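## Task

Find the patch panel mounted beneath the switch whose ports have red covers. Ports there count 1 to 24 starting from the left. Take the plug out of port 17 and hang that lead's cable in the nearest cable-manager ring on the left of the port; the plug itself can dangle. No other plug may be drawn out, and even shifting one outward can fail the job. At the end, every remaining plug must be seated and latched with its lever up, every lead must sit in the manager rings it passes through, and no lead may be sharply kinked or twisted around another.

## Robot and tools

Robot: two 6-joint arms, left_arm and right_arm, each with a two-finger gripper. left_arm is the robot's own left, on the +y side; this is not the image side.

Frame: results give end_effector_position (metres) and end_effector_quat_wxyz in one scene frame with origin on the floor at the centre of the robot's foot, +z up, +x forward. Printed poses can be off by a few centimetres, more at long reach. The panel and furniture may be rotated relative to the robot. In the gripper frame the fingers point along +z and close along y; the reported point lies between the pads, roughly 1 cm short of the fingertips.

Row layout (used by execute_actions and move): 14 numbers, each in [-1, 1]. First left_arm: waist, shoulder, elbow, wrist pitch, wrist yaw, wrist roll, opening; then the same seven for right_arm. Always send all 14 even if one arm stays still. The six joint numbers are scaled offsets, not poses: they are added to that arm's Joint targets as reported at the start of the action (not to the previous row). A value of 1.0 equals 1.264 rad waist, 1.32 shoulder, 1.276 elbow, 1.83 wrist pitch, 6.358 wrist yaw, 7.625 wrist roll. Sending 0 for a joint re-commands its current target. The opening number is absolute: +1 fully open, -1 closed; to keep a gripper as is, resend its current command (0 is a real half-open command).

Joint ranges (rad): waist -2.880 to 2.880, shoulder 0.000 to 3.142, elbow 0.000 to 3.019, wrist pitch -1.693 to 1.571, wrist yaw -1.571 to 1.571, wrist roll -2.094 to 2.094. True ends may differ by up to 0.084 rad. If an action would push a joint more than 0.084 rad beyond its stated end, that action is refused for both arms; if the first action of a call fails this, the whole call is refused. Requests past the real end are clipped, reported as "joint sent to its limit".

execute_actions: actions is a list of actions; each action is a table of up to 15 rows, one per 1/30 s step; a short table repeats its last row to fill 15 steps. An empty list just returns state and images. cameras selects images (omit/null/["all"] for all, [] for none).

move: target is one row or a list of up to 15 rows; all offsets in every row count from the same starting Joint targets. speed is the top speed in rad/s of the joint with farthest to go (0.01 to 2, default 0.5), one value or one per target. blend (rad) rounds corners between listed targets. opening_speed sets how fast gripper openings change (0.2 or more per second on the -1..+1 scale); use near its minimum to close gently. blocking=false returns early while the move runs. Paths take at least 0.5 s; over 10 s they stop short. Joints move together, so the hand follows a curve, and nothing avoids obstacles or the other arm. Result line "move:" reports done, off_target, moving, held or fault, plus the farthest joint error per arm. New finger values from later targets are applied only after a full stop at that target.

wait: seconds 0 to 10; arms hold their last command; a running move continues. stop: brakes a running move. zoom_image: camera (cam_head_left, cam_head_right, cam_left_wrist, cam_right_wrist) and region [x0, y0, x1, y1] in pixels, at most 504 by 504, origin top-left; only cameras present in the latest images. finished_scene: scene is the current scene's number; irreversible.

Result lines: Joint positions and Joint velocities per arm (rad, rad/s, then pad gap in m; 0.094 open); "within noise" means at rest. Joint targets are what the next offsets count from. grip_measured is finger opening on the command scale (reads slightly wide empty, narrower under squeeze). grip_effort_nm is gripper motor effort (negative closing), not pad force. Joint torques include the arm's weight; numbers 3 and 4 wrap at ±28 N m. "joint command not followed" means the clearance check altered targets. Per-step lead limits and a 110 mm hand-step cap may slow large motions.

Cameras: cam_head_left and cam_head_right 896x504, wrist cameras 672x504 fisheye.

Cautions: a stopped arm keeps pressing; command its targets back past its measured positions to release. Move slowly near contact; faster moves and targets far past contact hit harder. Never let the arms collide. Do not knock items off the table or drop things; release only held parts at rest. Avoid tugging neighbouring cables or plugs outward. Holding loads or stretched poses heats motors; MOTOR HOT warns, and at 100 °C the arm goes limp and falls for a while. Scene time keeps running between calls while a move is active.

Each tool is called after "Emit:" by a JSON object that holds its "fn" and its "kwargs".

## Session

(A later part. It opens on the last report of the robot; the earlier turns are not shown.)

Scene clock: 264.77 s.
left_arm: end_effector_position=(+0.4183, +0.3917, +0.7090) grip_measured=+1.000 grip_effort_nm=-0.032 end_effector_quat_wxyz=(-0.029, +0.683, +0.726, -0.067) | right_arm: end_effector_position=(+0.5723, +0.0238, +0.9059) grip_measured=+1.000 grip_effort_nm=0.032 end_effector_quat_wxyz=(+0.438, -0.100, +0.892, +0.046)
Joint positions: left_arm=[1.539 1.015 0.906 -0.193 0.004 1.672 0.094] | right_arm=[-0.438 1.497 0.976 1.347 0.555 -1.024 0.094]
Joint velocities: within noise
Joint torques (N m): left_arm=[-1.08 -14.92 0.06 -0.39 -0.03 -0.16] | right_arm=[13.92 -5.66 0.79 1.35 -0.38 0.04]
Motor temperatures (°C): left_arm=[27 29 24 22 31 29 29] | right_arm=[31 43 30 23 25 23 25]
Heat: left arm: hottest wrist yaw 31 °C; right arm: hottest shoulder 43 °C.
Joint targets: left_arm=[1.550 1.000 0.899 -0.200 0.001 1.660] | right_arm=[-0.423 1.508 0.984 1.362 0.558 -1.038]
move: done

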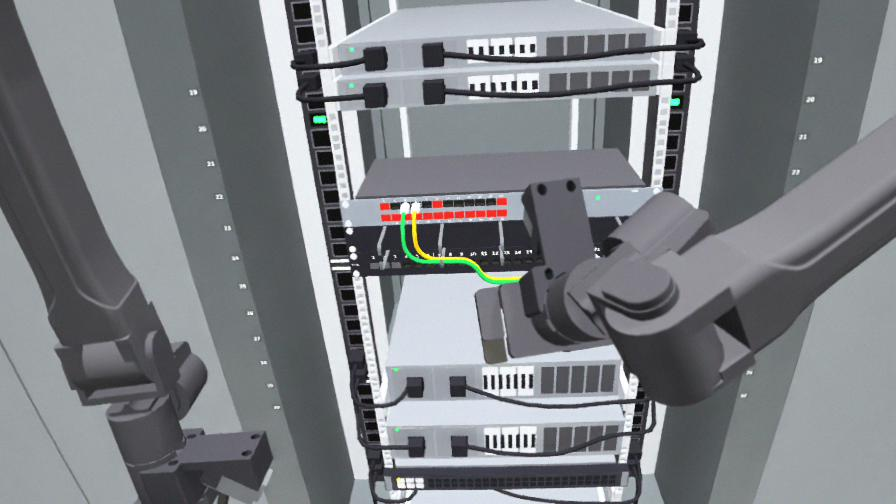

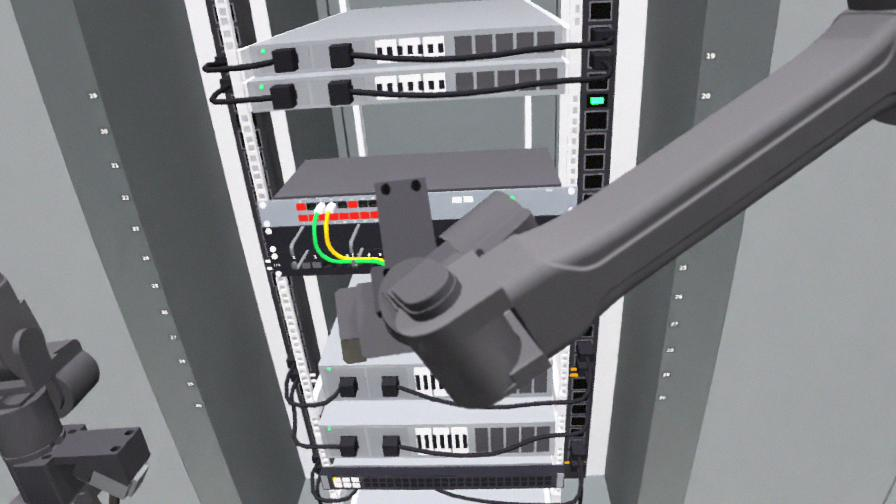

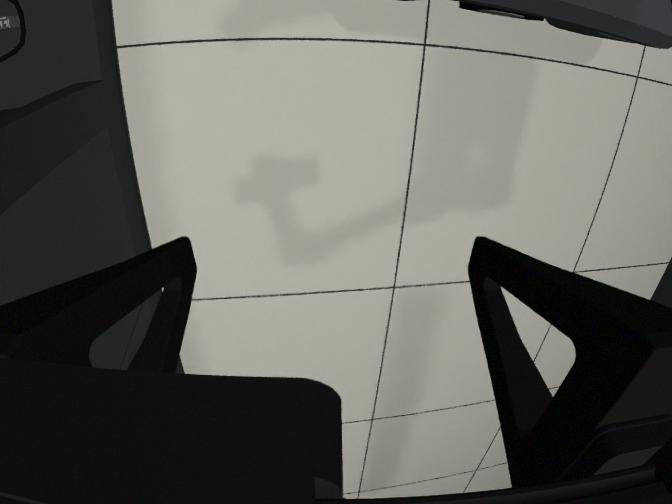

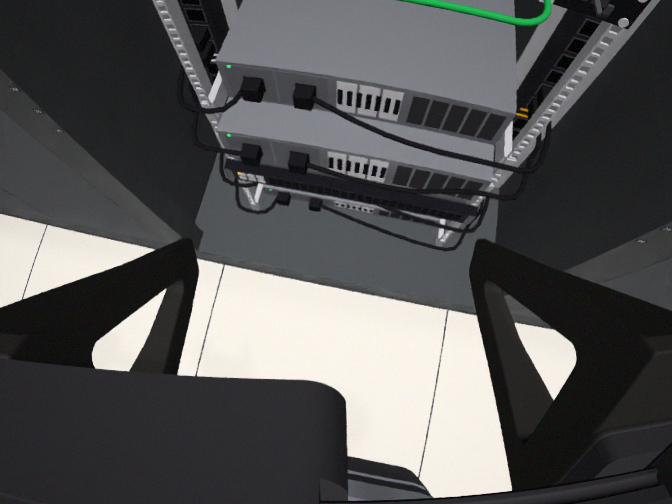

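Emit:
{"fn": "move", "kwargs": {"target": [0,0,0,0,0,0,1,-0.0385,0.0369,0.16,0.0689,-0.019,0.0024,1], "cameras": ["cam_head_left","cam_right_wrist"]}}

Scene clock: 291.97 s.
left_arm: end_effector_position=(+0.4183, +0.3917, +0.7090) grip_measured=+1.000 grip_effort_nm=-0.037 end_effector_quat_wxyz=(-0.029, +0.683, +0.726, -0.067) | right_arm: end_effector_position=(+0.6648, +0.0075, +0.9322) grip_measured=+1.000 grip_effort_nm=0.027 end_effector_quat_wxyz=(+0.538, -0.003, +0.843, +0.011)
Joint positions: left_arm=[1.539 1.015 0.906 -0.193 0.004 1.672 0.094] | right_arm=[-0.453 1.542 1.182 1.473 0.44 -1.025 0.094]
Joint velocities: within noise
Joint torques (N m): left_arm=[-1.03 -14.68 0.08 -0.36 -0.03 -0.16] | right_arm=[12.28 -6.3 1.4 1.39 -0.66 0.26]
Motor temperatures (°C): left_arm=[27 30 24 22 30 29 29] | right_arm=[32 40 27 23 25 23 25]
Heat: left arm: hottest shoulder 30 °C; right arm: hottest shoulder 40 °C.
Joint targets: left_arm=[1.550 1.000 0.899 -0.200 0.001 1.660] | right_arm=[-0.471 1.557 1.189 1.488 0.436 -1.020]
move: done
Images, in order (width x height): cam_head_left 896x504, cam_right_wrist 672x504.

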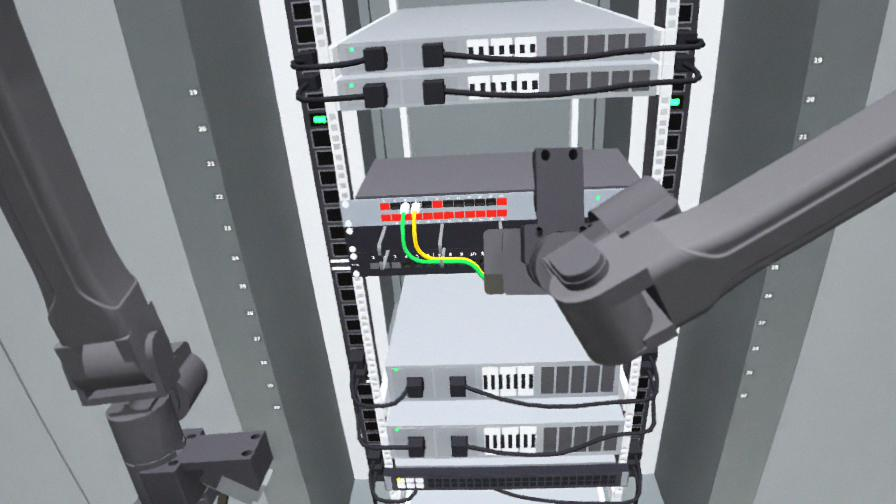

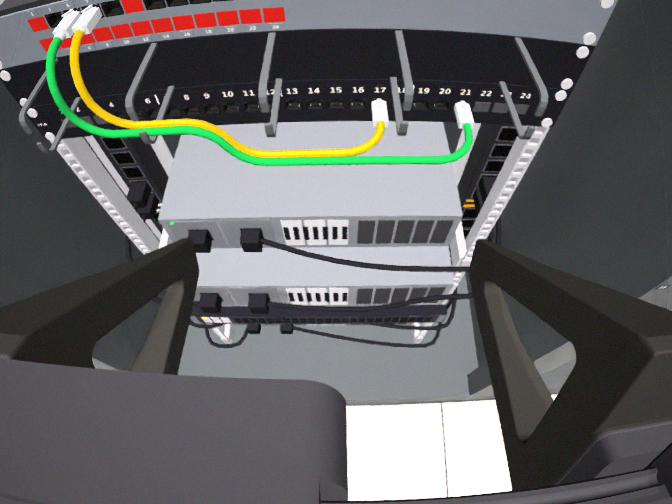

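Great view. Zoom.

Emit:
{"fn": "zoom_image", "kwargs": {"camera": "cam_right_wrist", "region": [230, 20, 570, 180]}}

Emit:
{"fn": "zoom_image", "kwargs": {"camera": "cam_right_wrist", "region": [20, 0, 300, 180]}}

Emit:
{"fn": "zoom_image", "kwargs": {"camera": "cam_right_wrist", "region": [330, 60, 500, 170]}}

Scaled by 1.482 from the camera's 672x504 image, which has a finer 960x720 frame.

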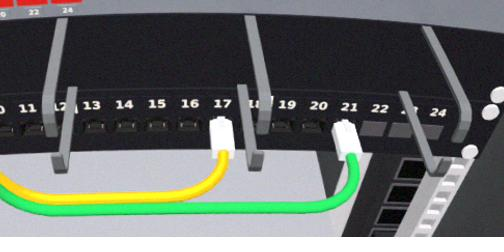

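Scaled by 1.800 from the camera's 672x504 image, which has a finer 960x720 frame.

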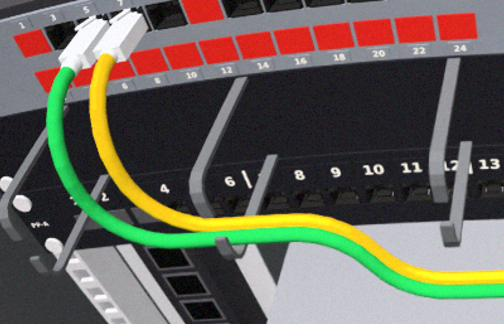

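Scaled by 2.965 from the camera's 672x504 image, which has a finer 960x720 frame.

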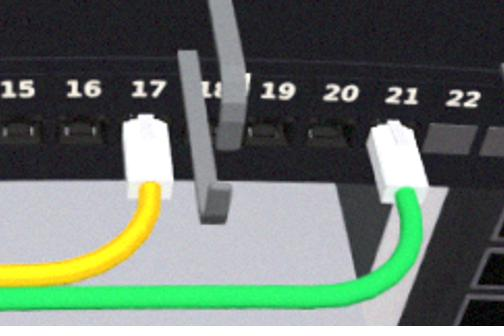

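Emit:
{"fn": "zoom_image", "kwargs": {"camera": "cam_head_left", "region": [460, 140, 660, 340]}}

Emit:
{"fn": "zoom_image", "kwargs": {"camera": "cam_right_wrist", "region": [0, 200, 672, 504]}}

Scaled by 2.520 from the camera's 896x504 image, which has a finer 1280x720 frame.

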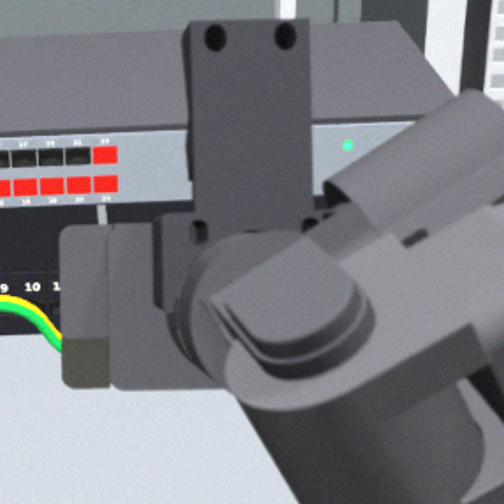

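Region (0, 200, 672, 504) is 672x304 pixels. A region can be at most 504 by 504 pixels.

Emit:
{"fn": "zoom_image", "kwargs": {"camera": "cam_right_wrist", "region": [0, 210, 340, 504]}}

Emit:
{"fn": "zoom_image", "kwargs": {"camera": "cam_right_wrist", "region": [340, 210, 672, 504]}}

Scaled by 1.482 from the camera's 672x504 image, which has a finer 960x720 frame.

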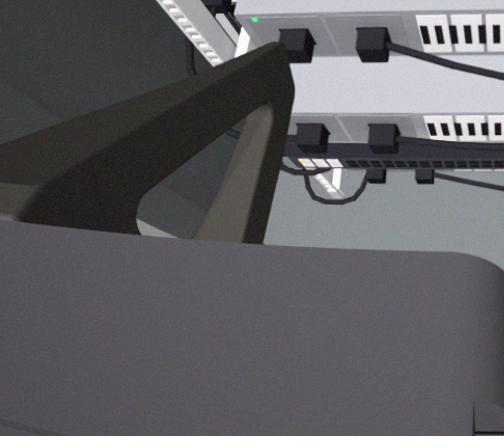

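Scaled by 1.518 from the camera's 672x504 image, which has a finer 960x720 frame.

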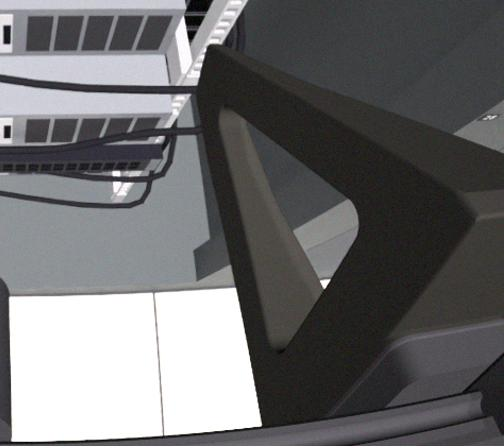

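Emit:
{"fn": "move", "kwargs": {"target": [0,0,0,0,0,0,1,-0.2872,0.2194,0.3652,0.0058,-0.0802,0.2446,1]}}

Scene clock: 396.57 s.
left_arm: end_effector_position=(+0.4183, +0.3917, +0.7090) grip_measured=+1.000 grip_effort_nm=-0.032 end_effector_quat_wxyz=(-0.029, +0.683, +0.726, -0.067) | right_arm: end_effector_position=(+0.7452, -0.0206, +0.7963) grip_measured=+1.000 grip_effort_nm=0.027 end_effector_quat_wxyz=(+0.481, +0.482, +0.517, +0.519)
Joint positions: left_arm=[1.539 1.015 0.906 -0.193 0.004 1.672 0.094] | right_arm=[-0.817 1.828 1.638 1.481 -0.07 0.83 0.094]
Joint velocities: within noise
Joint torques (N m): left_arm=[-0.91 -14.62 0.06 -0.35 -0.02 -0.16] | right_arm=[12.75 -11.81 2.82 2.07 -0.56 0.25]
Motor temperatures (°C): left_arm=[27 31 24 22 28 28 28] | right_arm=[33 36 25 23 26 22 24]
Heat: left arm: hottest shoulder 31 °C; right arm: hottest shoulder 36 °C.
Joint targets: left_arm=[1.550 1.000 0.899 -0.200 0.001 1.660] | right_arm=[-0.834 1.847 1.654 1.498 -0.074 0.845]
move: done

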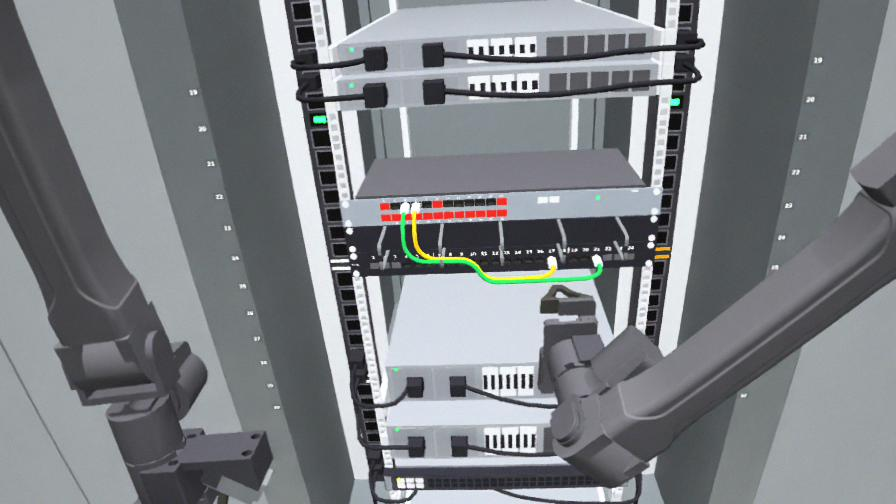

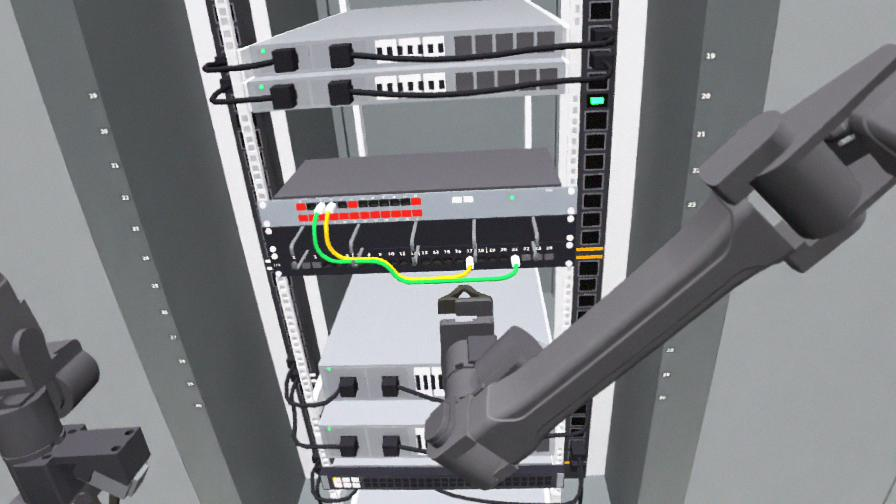

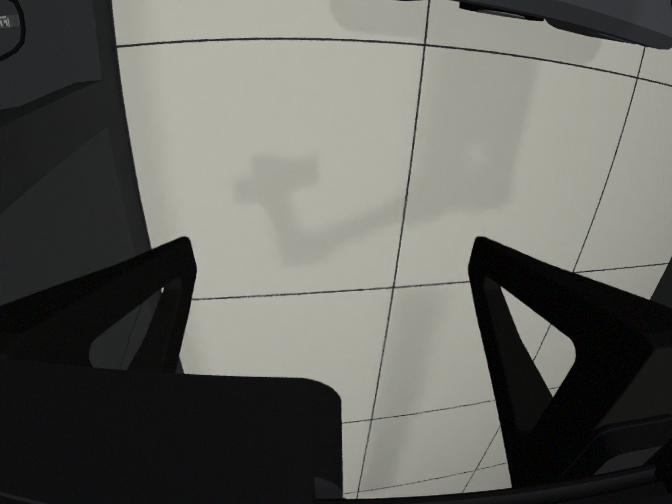

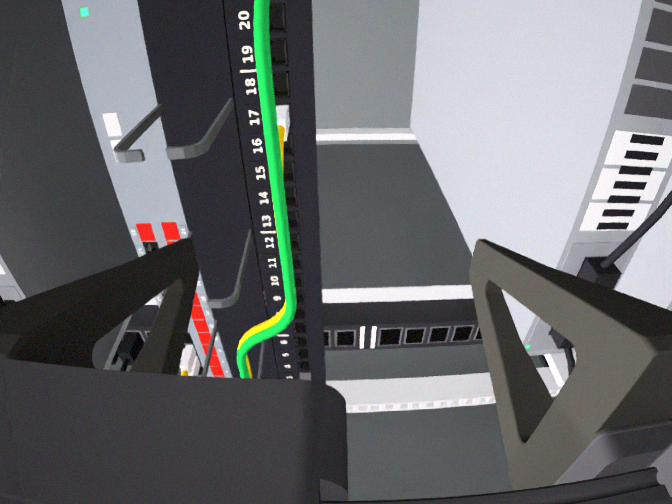

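Emit:
{"fn": "zoom_image", "kwargs": {"camera": "cam_right_wrist", "region": [70, 20, 330, 220]}}

Emit:
{"fn": "zoom_image", "kwargs": {"camera": "cam_right_wrist", "region": [170, 190, 330, 390]}}

Emit:
{"fn": "zoom_image", "kwargs": {"camera": "cam_head_right", "region": [390, 220, 560, 350]}}

Scaled by 1.938 from the camera's 672x504 image, which has a finer 960x720 frame.

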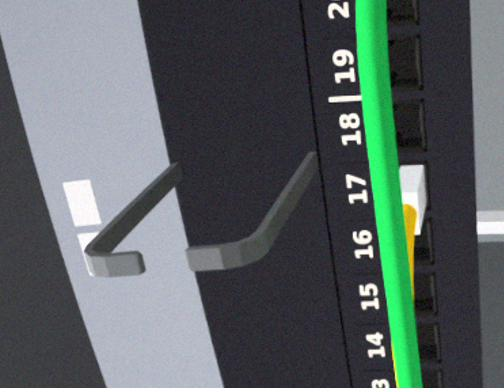

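Scaled by 2.520 from the camera's 672x504 image, which has a finer 960x720 frame.

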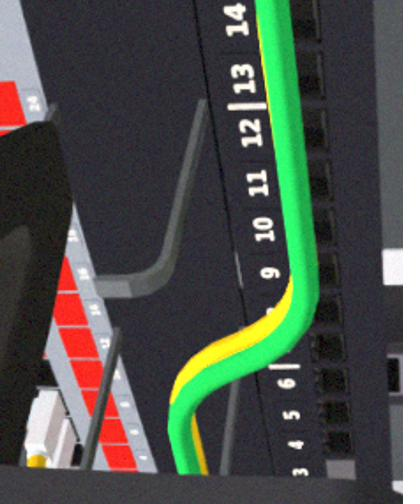

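Scaled by 2.965 from the camera's 896x504 image, which has a finer 1280x720 frame.

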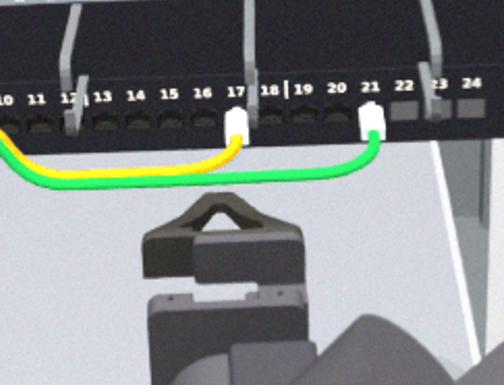

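Emit:
{"fn": "zoom_image", "kwargs": {"camera": "cam_head_left", "region": [510, 270, 640, 400]}}

Emit:
{"fn": "zoom_image", "kwargs": {"camera": "cam_head_right", "region": [400, 270, 530, 400]}}

Scaled by 3.877 from the camera's 896x504 image, which has a finer 1280x720 frame.

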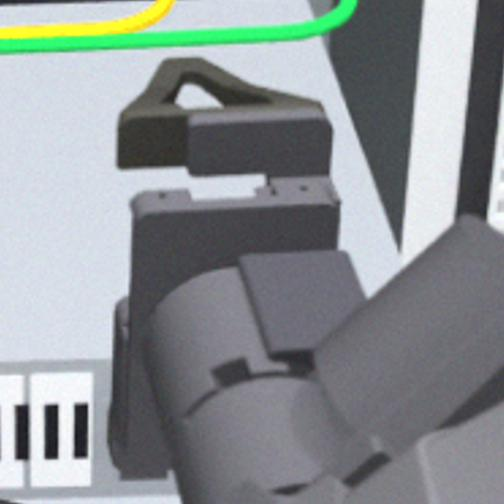

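Scaled by 3.877 from the camera's 896x504 image, which has a finer 1280x720 frame.

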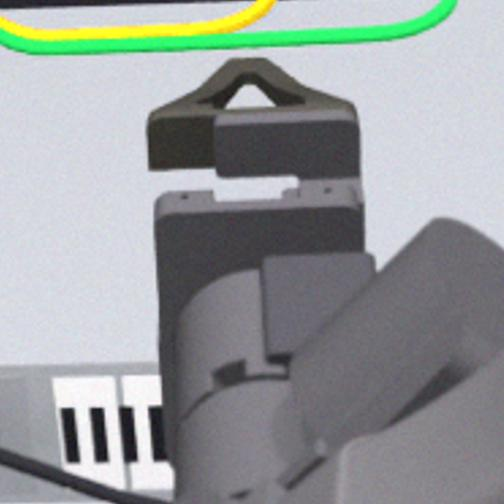

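Emit:
{"fn": "move", "kwargs": {"target": [0,0,0,0,0,0,1,0.295,-0.294,-0.1124,-0.4211,0.1323,-0.2244,1], "cameras": ["cam_head_left","cam_right_wrist"]}}

Emit:
{"fn": "zoom_image", "kwargs": {"camera": "cam_right_wrist", "region": [230, 60, 570, 260]}}

Scene clock: 756.63 s.
left_arm: end_effector_position=(+0.4183, +0.3917, +0.7090) grip_measured=+1.000 grip_effort_nm=-0.032 end_effector_quat_wxyz=(-0.029, +0.683, +0.726, -0.067) | right_arm: end_effector_position=(+0.7634, -0.0073, +0.8762) grip_measured=+1.000 grip_effort_nm=0.032 end_effector_quat_wxyz=(+0.348, -0.022, +0.937, +0.003)
Joint positions: left_arm=[1.539 1.015 0.906 -0.193 0.004 1.672 0.094] | right_arm=[-0.483 1.474 1.521 0.738 0.765 -0.851 0.094]
Joint velocities: within noise
Joint torques (N m): left_arm=[-1.03 -14.62 0.05 -0.39 -0.03 -0.15] | right_arm=[15.21 -11.34 1.69 0.32 -0.23 0.03]
Motor temperatures (°C): left_arm=[26 33 23 22 26 26 27] | right_arm=[33 36 25 23 26 21 23]
Heat: left arm: hottest shoulder 33 °C; right arm: hottest shoulder 36 °C.
Joint targets: left_arm=[1.550 1.000 0.899 -0.200 0.001 1.660] | right_arm=[-0.462 1.458 1.511 0.728 0.768 -0.866]
move: done
Images, in order (width x height): cam_head_left 896x504, cam_right_wrist 672x504.

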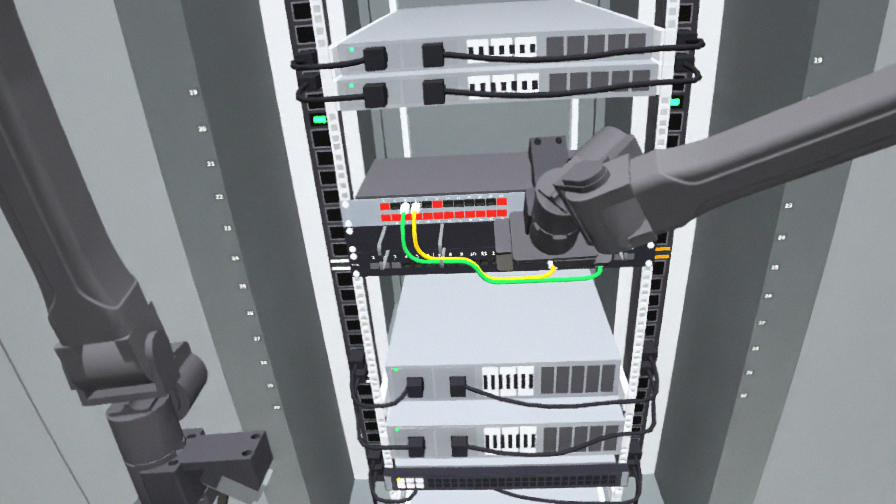

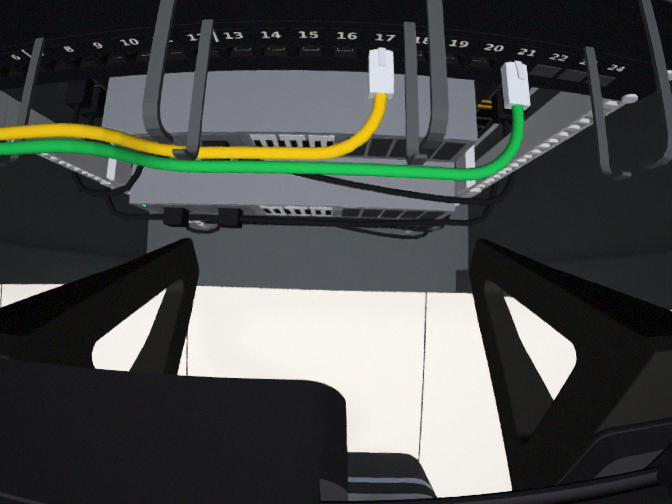

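Scaled by 1.482 from the camera's 672x504 image, which has a finer 960x720 frame.

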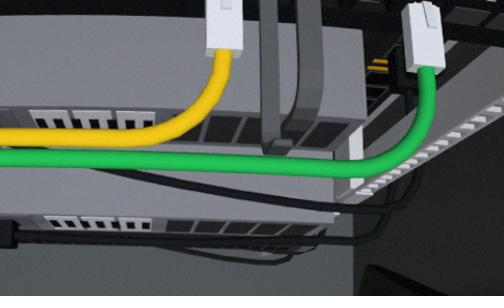

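Emit:
{"fn": "move", "kwargs": {"target": [0,0,0,0,0,0,1,0.0843,-0.132,-0.2912,0.2066,-0.0075,-0.0241,1], "cameras": []}}

Emit:
{"fn": "move", "kwargs": {"target": [-0.5113,0.4424,0.3781,0.7896,0.0644,-0.3284,1,0,0,0,0,0,0,1]}}

Scene clock: 938.20 s.
left_arm: end_effector_position=(+0.4183, +0.3917, +0.7090) grip_measured=+1.000 grip_effort_nm=-0.032 end_effector_quat_wxyz=(-0.029, +0.683, +0.727, -0.067) | right_arm: end_effector_position=(+0.6912, -0.0420, +0.9565) grip_measured=+1.000 grip_effort_nm=0.032 end_effector_quat_wxyz=(+0.405, -0.033, +0.914, +0.010)
Joint positions: left_arm=[1.539 1.015 0.906 -0.193 0.004 1.671 0.094] | right_arm=[-0.375 1.299 1.148 1.092 0.724 -1.035 0.094]
Joint velocities: within noise
Joint torques (N m): left_arm=[-1.03 -14.62 0.08 -0.39 -0.03 -0.16] | right_arm=[12.81 -7.88 1.02 1.28 -0.6 0.04]
Motor temperatures (°C): left_arm=[26 34 23 22 25 26 27] | right_arm=[34 36 25 23 25 21 23]
Heat: left arm: hottest shoulder 34 °C; right arm: hottest shoulder 36 °C.
Joint targets: left_arm=[1.550 1.000 0.899 -0.200 0.001 1.659] | right_arm=[-0.355 1.284 1.140 1.106 0.720 -1.050]
move: done
No camera images: "cameras" was empty.

Scene clock: 944.13 s.
left_arm: end_effector_position=(+0.7331, +0.0550, +0.8308) grip_measured=+1.000 grip_effort_nm=-0.037 end_effector_quat_wxyz=(+0.383, -0.360, +0.606, -0.597) | right_arm: end_effector_position=(+0.6913, -0.0420, +0.9566) grip_measured=+1.000 grip_effort_nm=0.032 end_effector_quat_wxyz=(+0.405, -0.034, +0.913, +0.010)
Joint positions: left_arm=[0.92 1.549 1.368 1.231 0.407 -0.83 0.094] | right_arm=[-0.375 1.299 1.148 1.092 0.723 -1.037 0.094]
Joint velocities: within noise
Joint torques (N m): left_arm=[-12.51 -11.52 2.7 1.99 0.57 -0.1] | right_arm=[12.75 -7.77 1.05 1.24 -0.59 0.05]
Motor temperatures (°C): left_arm=[26 34 23 22 26 26 27] | right_arm=[34 35 25 23 25 21 23]
Heat: left arm: hottest shoulder 34 °C; right arm: hottest shoulder 35 °C.
Joint targets: left_arm=[0.904 1.584 1.382 1.245 0.410 -0.845] | right_arm=[-0.355 1.284 1.140 1.106 0.720 -1.050]
move: done

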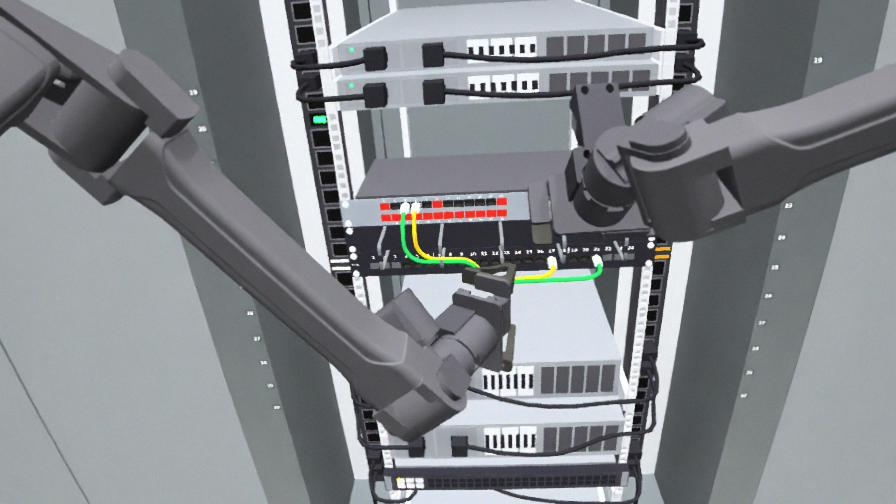

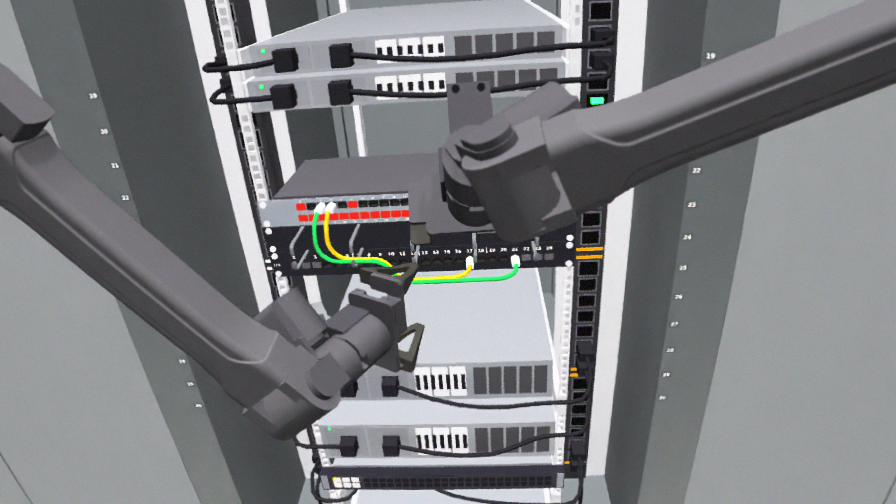

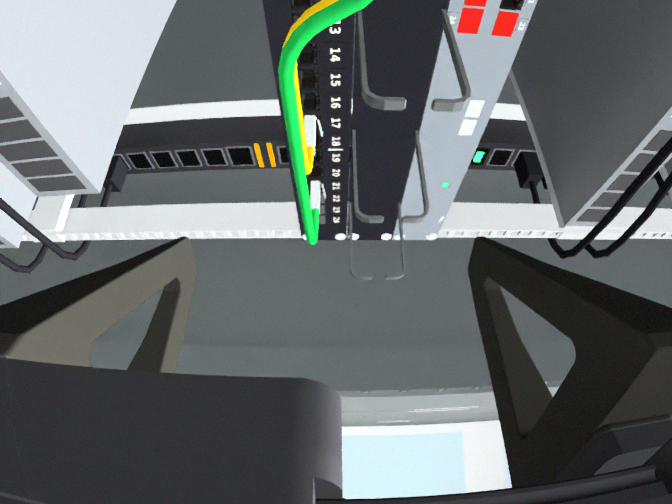

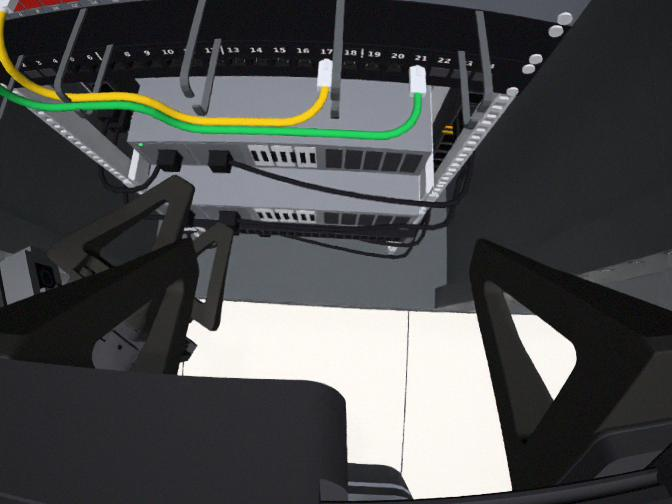

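Emit:
{"fn": "zoom_image", "kwargs": {"camera": "cam_right_wrist", "region": [0, 40, 430, 380]}}

Emit:
{"fn": "zoom_image", "kwargs": {"camera": "cam_left_wrist", "region": [250, 0, 520, 290]}}

Emit:
{"fn": "zoom_image", "kwargs": {"camera": "cam_head_left", "region": [380, 240, 540, 420]}}

Scaled by 1.172 from the camera's 672x504 image, which has a finer 960x720 frame.

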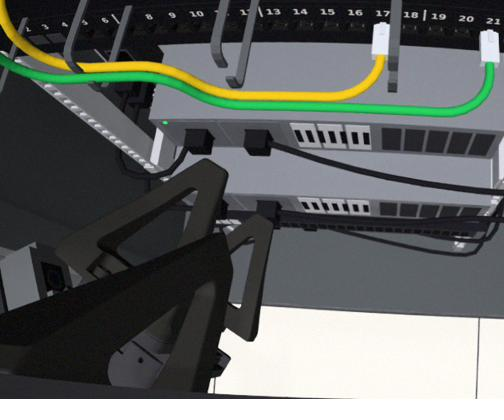

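Scaled by 1.738 from the camera's 672x504 image, which has a finer 960x720 frame.

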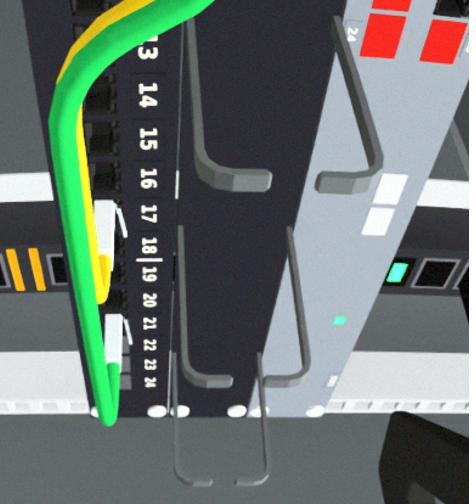

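Scaled by 2.800 from the camera's 896x504 image, which has a finer 1280x720 frame.

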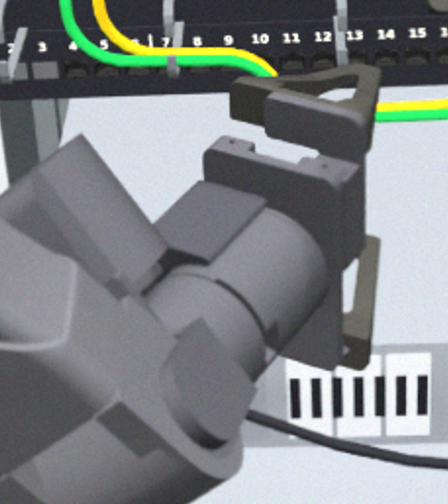

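Emit:
{"fn": "move", "kwargs": {"target": [0.003,0.0316,0.0495,-0.0112,0.0004,-0.0004,0.15,0,0,0,0,0,0,1], "cameras": ["cam_left_wrist","cam_right_wrist"]}}

Emit:
{"fn": "zoom_image", "kwargs": {"camera": "cam_left_wrist", "region": [220, 60, 460, 290]}}

Emit:
{"fn": "zoom_image", "kwargs": {"camera": "cam_right_wrist", "region": [60, 20, 400, 360]}}

Scene clock: 1028.47 s.
left_arm: end_effector_position=(+0.7430, +0.0486, +0.8223) grip_measured=+0.152 grip_effort_nm=-0.120 end_effector_quat_wxyz=(+0.391, -0.359, +0.600, -0.599) | right_arm: end_effector_position=(+0.6913, -0.0420, +0.9566) grip_measured=+1.000 grip_effort_nm=0.032 end_effector_quat_wxyz=(+0.405, -0.034, +0.913, +0.010)
Joint positions: left_arm=[0.92 1.591 1.43 1.233 0.41 -0.834 0.054] | right_arm=[-0.375 1.299 1.148 1.092 0.723 -1.037 0.094]
Joint velocities: within noise
Joint torques (N m): left_arm=[-12.63 -11.99 2.95 1.2 0.56 -0.09] | right_arm=[12.75 -8 1.02 1.16 -0.6 0.05]
Motor temperatures (°C): left_arm=[28 33 24 22 26 26 27] | right_arm=[33 33 25 23 26 21 23]
Heat: left arm: hottest shoulder 33 °C; right arm: hottest waist 33 °C.
Joint targets: left_arm=[0.908 1.625 1.445 1.225 0.413 -0.848] | right_arm=[-0.355 1.284 1.140 1.106 0.720 -1.050]
move: done
Images, in order (width x height): cam_left_wrist 672x504, cam_right_wrist 672x504.

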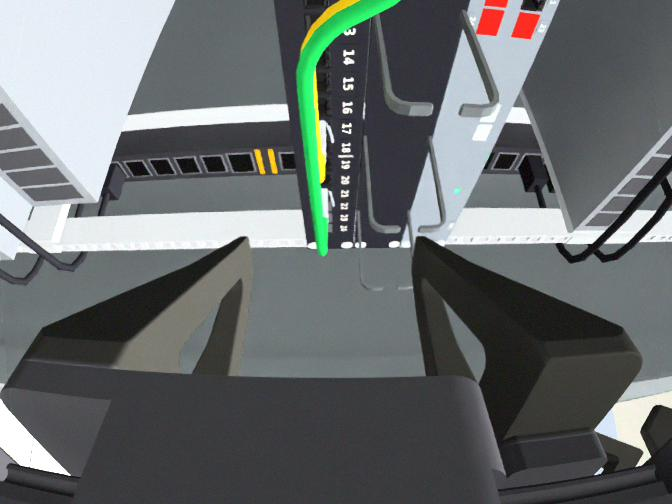

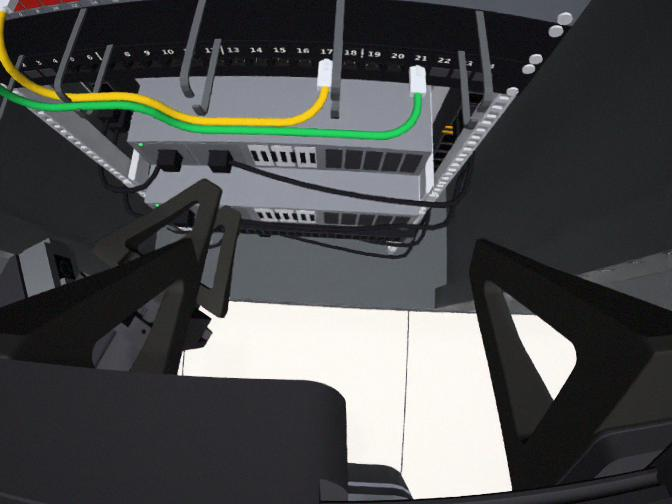

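Scaled by 2.100 from the camera's 672x504 image, which has a finer 960x720 frame.

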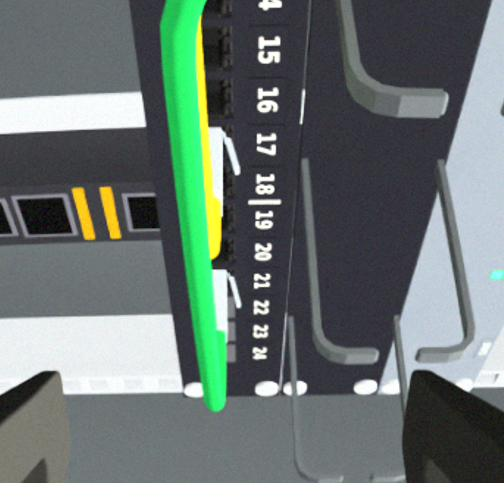

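Scaled by 1.482 from the camera's 672x504 image, which has a finer 960x720 frame.

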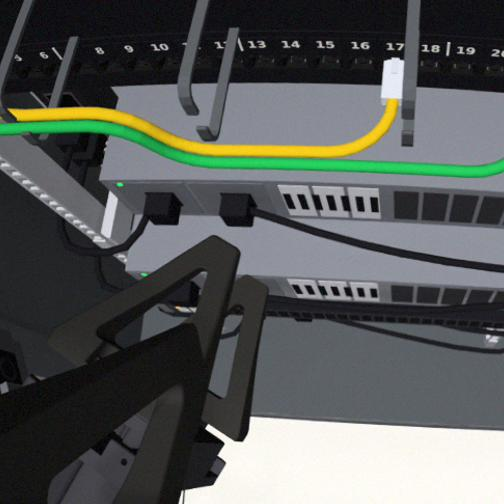

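Emit:
{"fn": "move", "kwargs": {"target": [-0.0313,0.0532,0.1643,-0.0846,-0.0032,0.0048,0.15,0,0,0,0,0,0,1], "cameras": ["cam_left_wrist","cam_right_wrist"], "speed": 0.25}}

Emit:
{"fn": "zoom_image", "kwargs": {"camera": "cam_left_wrist", "region": [220, 60, 460, 290]}}

Emit:
{"fn": "zoom_image", "kwargs": {"camera": "cam_right_wrist", "region": [60, 20, 400, 360]}}

Scene clock: 1052.77 s.
left_arm: end_effector_position=(+0.7956, +0.0245, +0.8165) grip_measured=+0.152 grip_effort_nm=-0.115 end_effector_quat_wxyz=(+0.383, -0.365, +0.596, -0.604) | right_arm: end_effector_position=(+0.6913, -0.0420, +0.9566) grip_measured=+1.000 grip_effort_nm=0.027 end_effector_quat_wxyz=(+0.405, -0.034, +0.913, +0.010)
Joint positions: left_arm=[0.887 1.657 1.635 1.08 0.396 -0.824 0.054] | right_arm=[-0.375 1.299 1.148 1.092 0.723 -1.037 0.094]
Joint velocities: within noise
Joint torques (N m): left_arm=[-14.33 -12.4 4.16 1.09 0.32 0.15] | right_arm=[12.63 -7.94 1.02 1.22 -0.57 0.06]
Motor temperatures (°C): left_arm=[28 33 24 22 27 26 27] | right_arm=[33 33 25 23 26 21 23]
Heat: left arm: hottest shoulder 33 °C; right arm: hottest waist 33 °C.
Joint targets: left_arm=[0.868 1.695 1.655 1.070 0.392 -0.811] | right_arm=[-0.355 1.284 1.140 1.106 0.720 -1.050]
move: off_target (left_arm); left_arm: the shoulder is farthest, 0.039 rad from its target
Images, in order (width x height): cam_left_wrist 672x504, cam_right_wrist 672x504.

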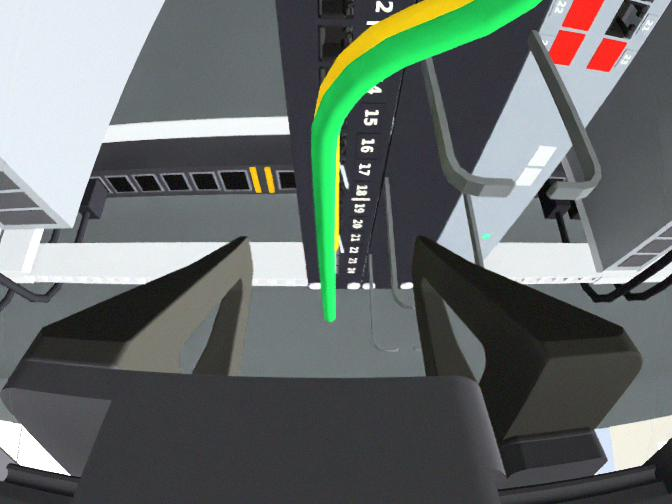

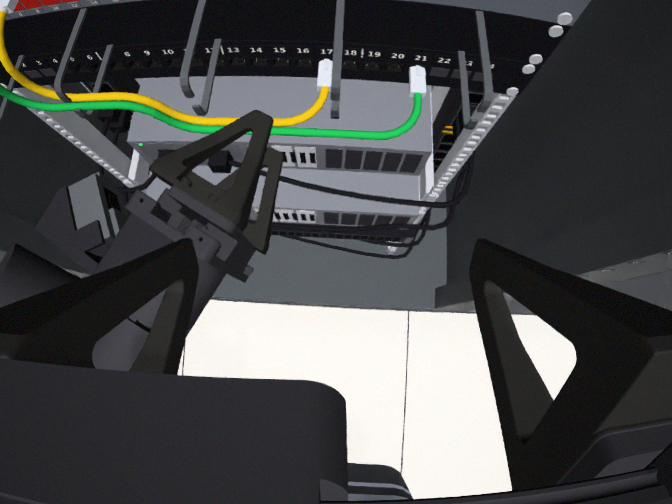

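Scaled by 2.100 from the camera's 672x504 image, which has a finer 960x720 frame.

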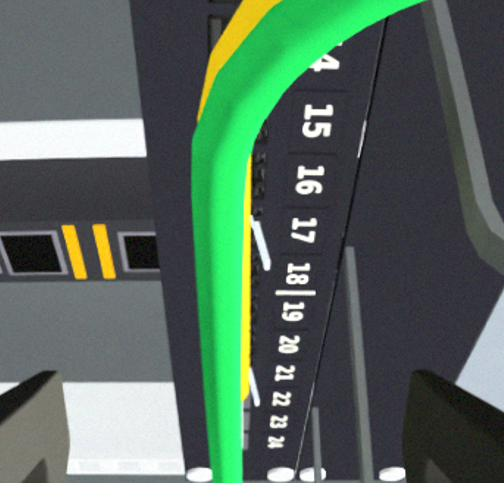

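Scaled by 1.482 from the camera's 672x504 image, which has a finer 960x720 frame.

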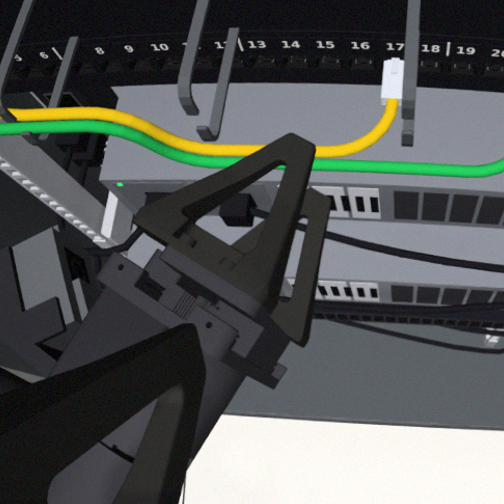

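Emit:
{"fn": "move", "kwargs": {"target": [-0.0578,0.091,0.105,0.0579,-0.0269,0.0033,0.15,0,0,0,0,0,0,1], "cameras": ["cam_left_wrist","cam_right_wrist"], "speed": 0.2}}

Emit:
{"fn": "zoom_image", "kwargs": {"camera": "cam_left_wrist", "region": [220, 60, 460, 290]}}

Emit:
{"fn": "zoom_image", "kwargs": {"camera": "cam_right_wrist", "region": [160, 20, 400, 260]}}

Scene clock: 1096.97 s.
left_arm: end_effector_position=(+0.8080, -0.0053, +0.8105) grip_measured=+0.152 grip_effort_nm=-0.115 end_effector_quat_wxyz=(+0.428, -0.422, +0.564, -0.566) | right_arm: end_effector_position=(+0.6913, -0.0420, +0.9566) grip_measured=+1.000 grip_effort_nm=0.032 end_effector_quat_wxyz=(+0.405, -0.034, +0.913, +0.010)
Joint positions: left_arm=[0.813 1.781 1.769 1.162 0.225 -0.798 0.054] | right_arm=[-0.375 1.299 1.148 1.092 0.723 -1.037 0.094]
Joint velocities: within noise
Joint torques (N m): left_arm=[-16.38 -11.87 4.21 1.94 0.33 0.13] | right_arm=[12.98 -7.88 1.03 1.31 -0.56 0.05]
Motor temperatures (°C): left_arm=[28 33 25 22 26 26 27] | right_arm=[33 33 25 23 26 21 23]
Heat: left arm: hottest shoulder 33 °C; right arm: hottest waist 33 °C.
Joint targets: left_arm=[0.795 1.816 1.789 1.176 0.221 -0.786] | right_arm=[-0.355 1.284 1.140 1.106 0.720 -1.050]
move: done
Images, in order (width x height): cam_left_wrist 672x504, cam_right_wrist 672x504.

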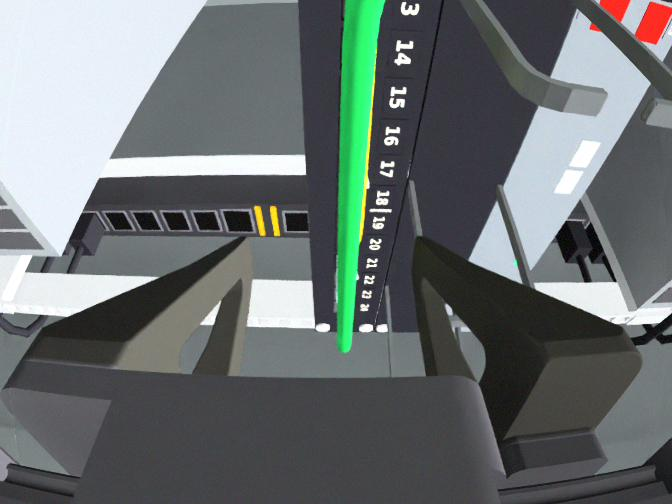

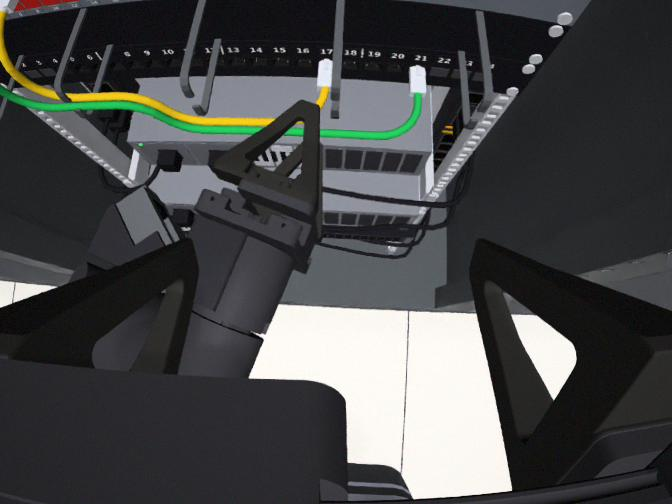

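Scaled by 2.100 from the camera's 672x504 image, which has a finer 960x720 frame.

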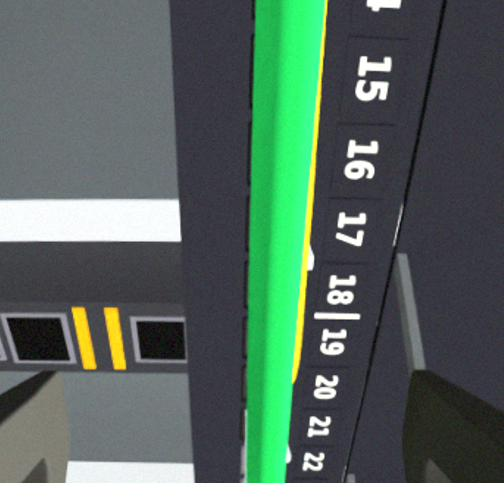

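Scaled by 2.100 from the camera's 672x504 image, which has a finer 960x720 frame.

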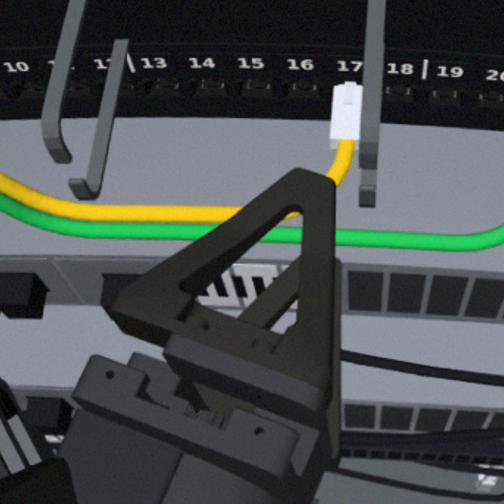

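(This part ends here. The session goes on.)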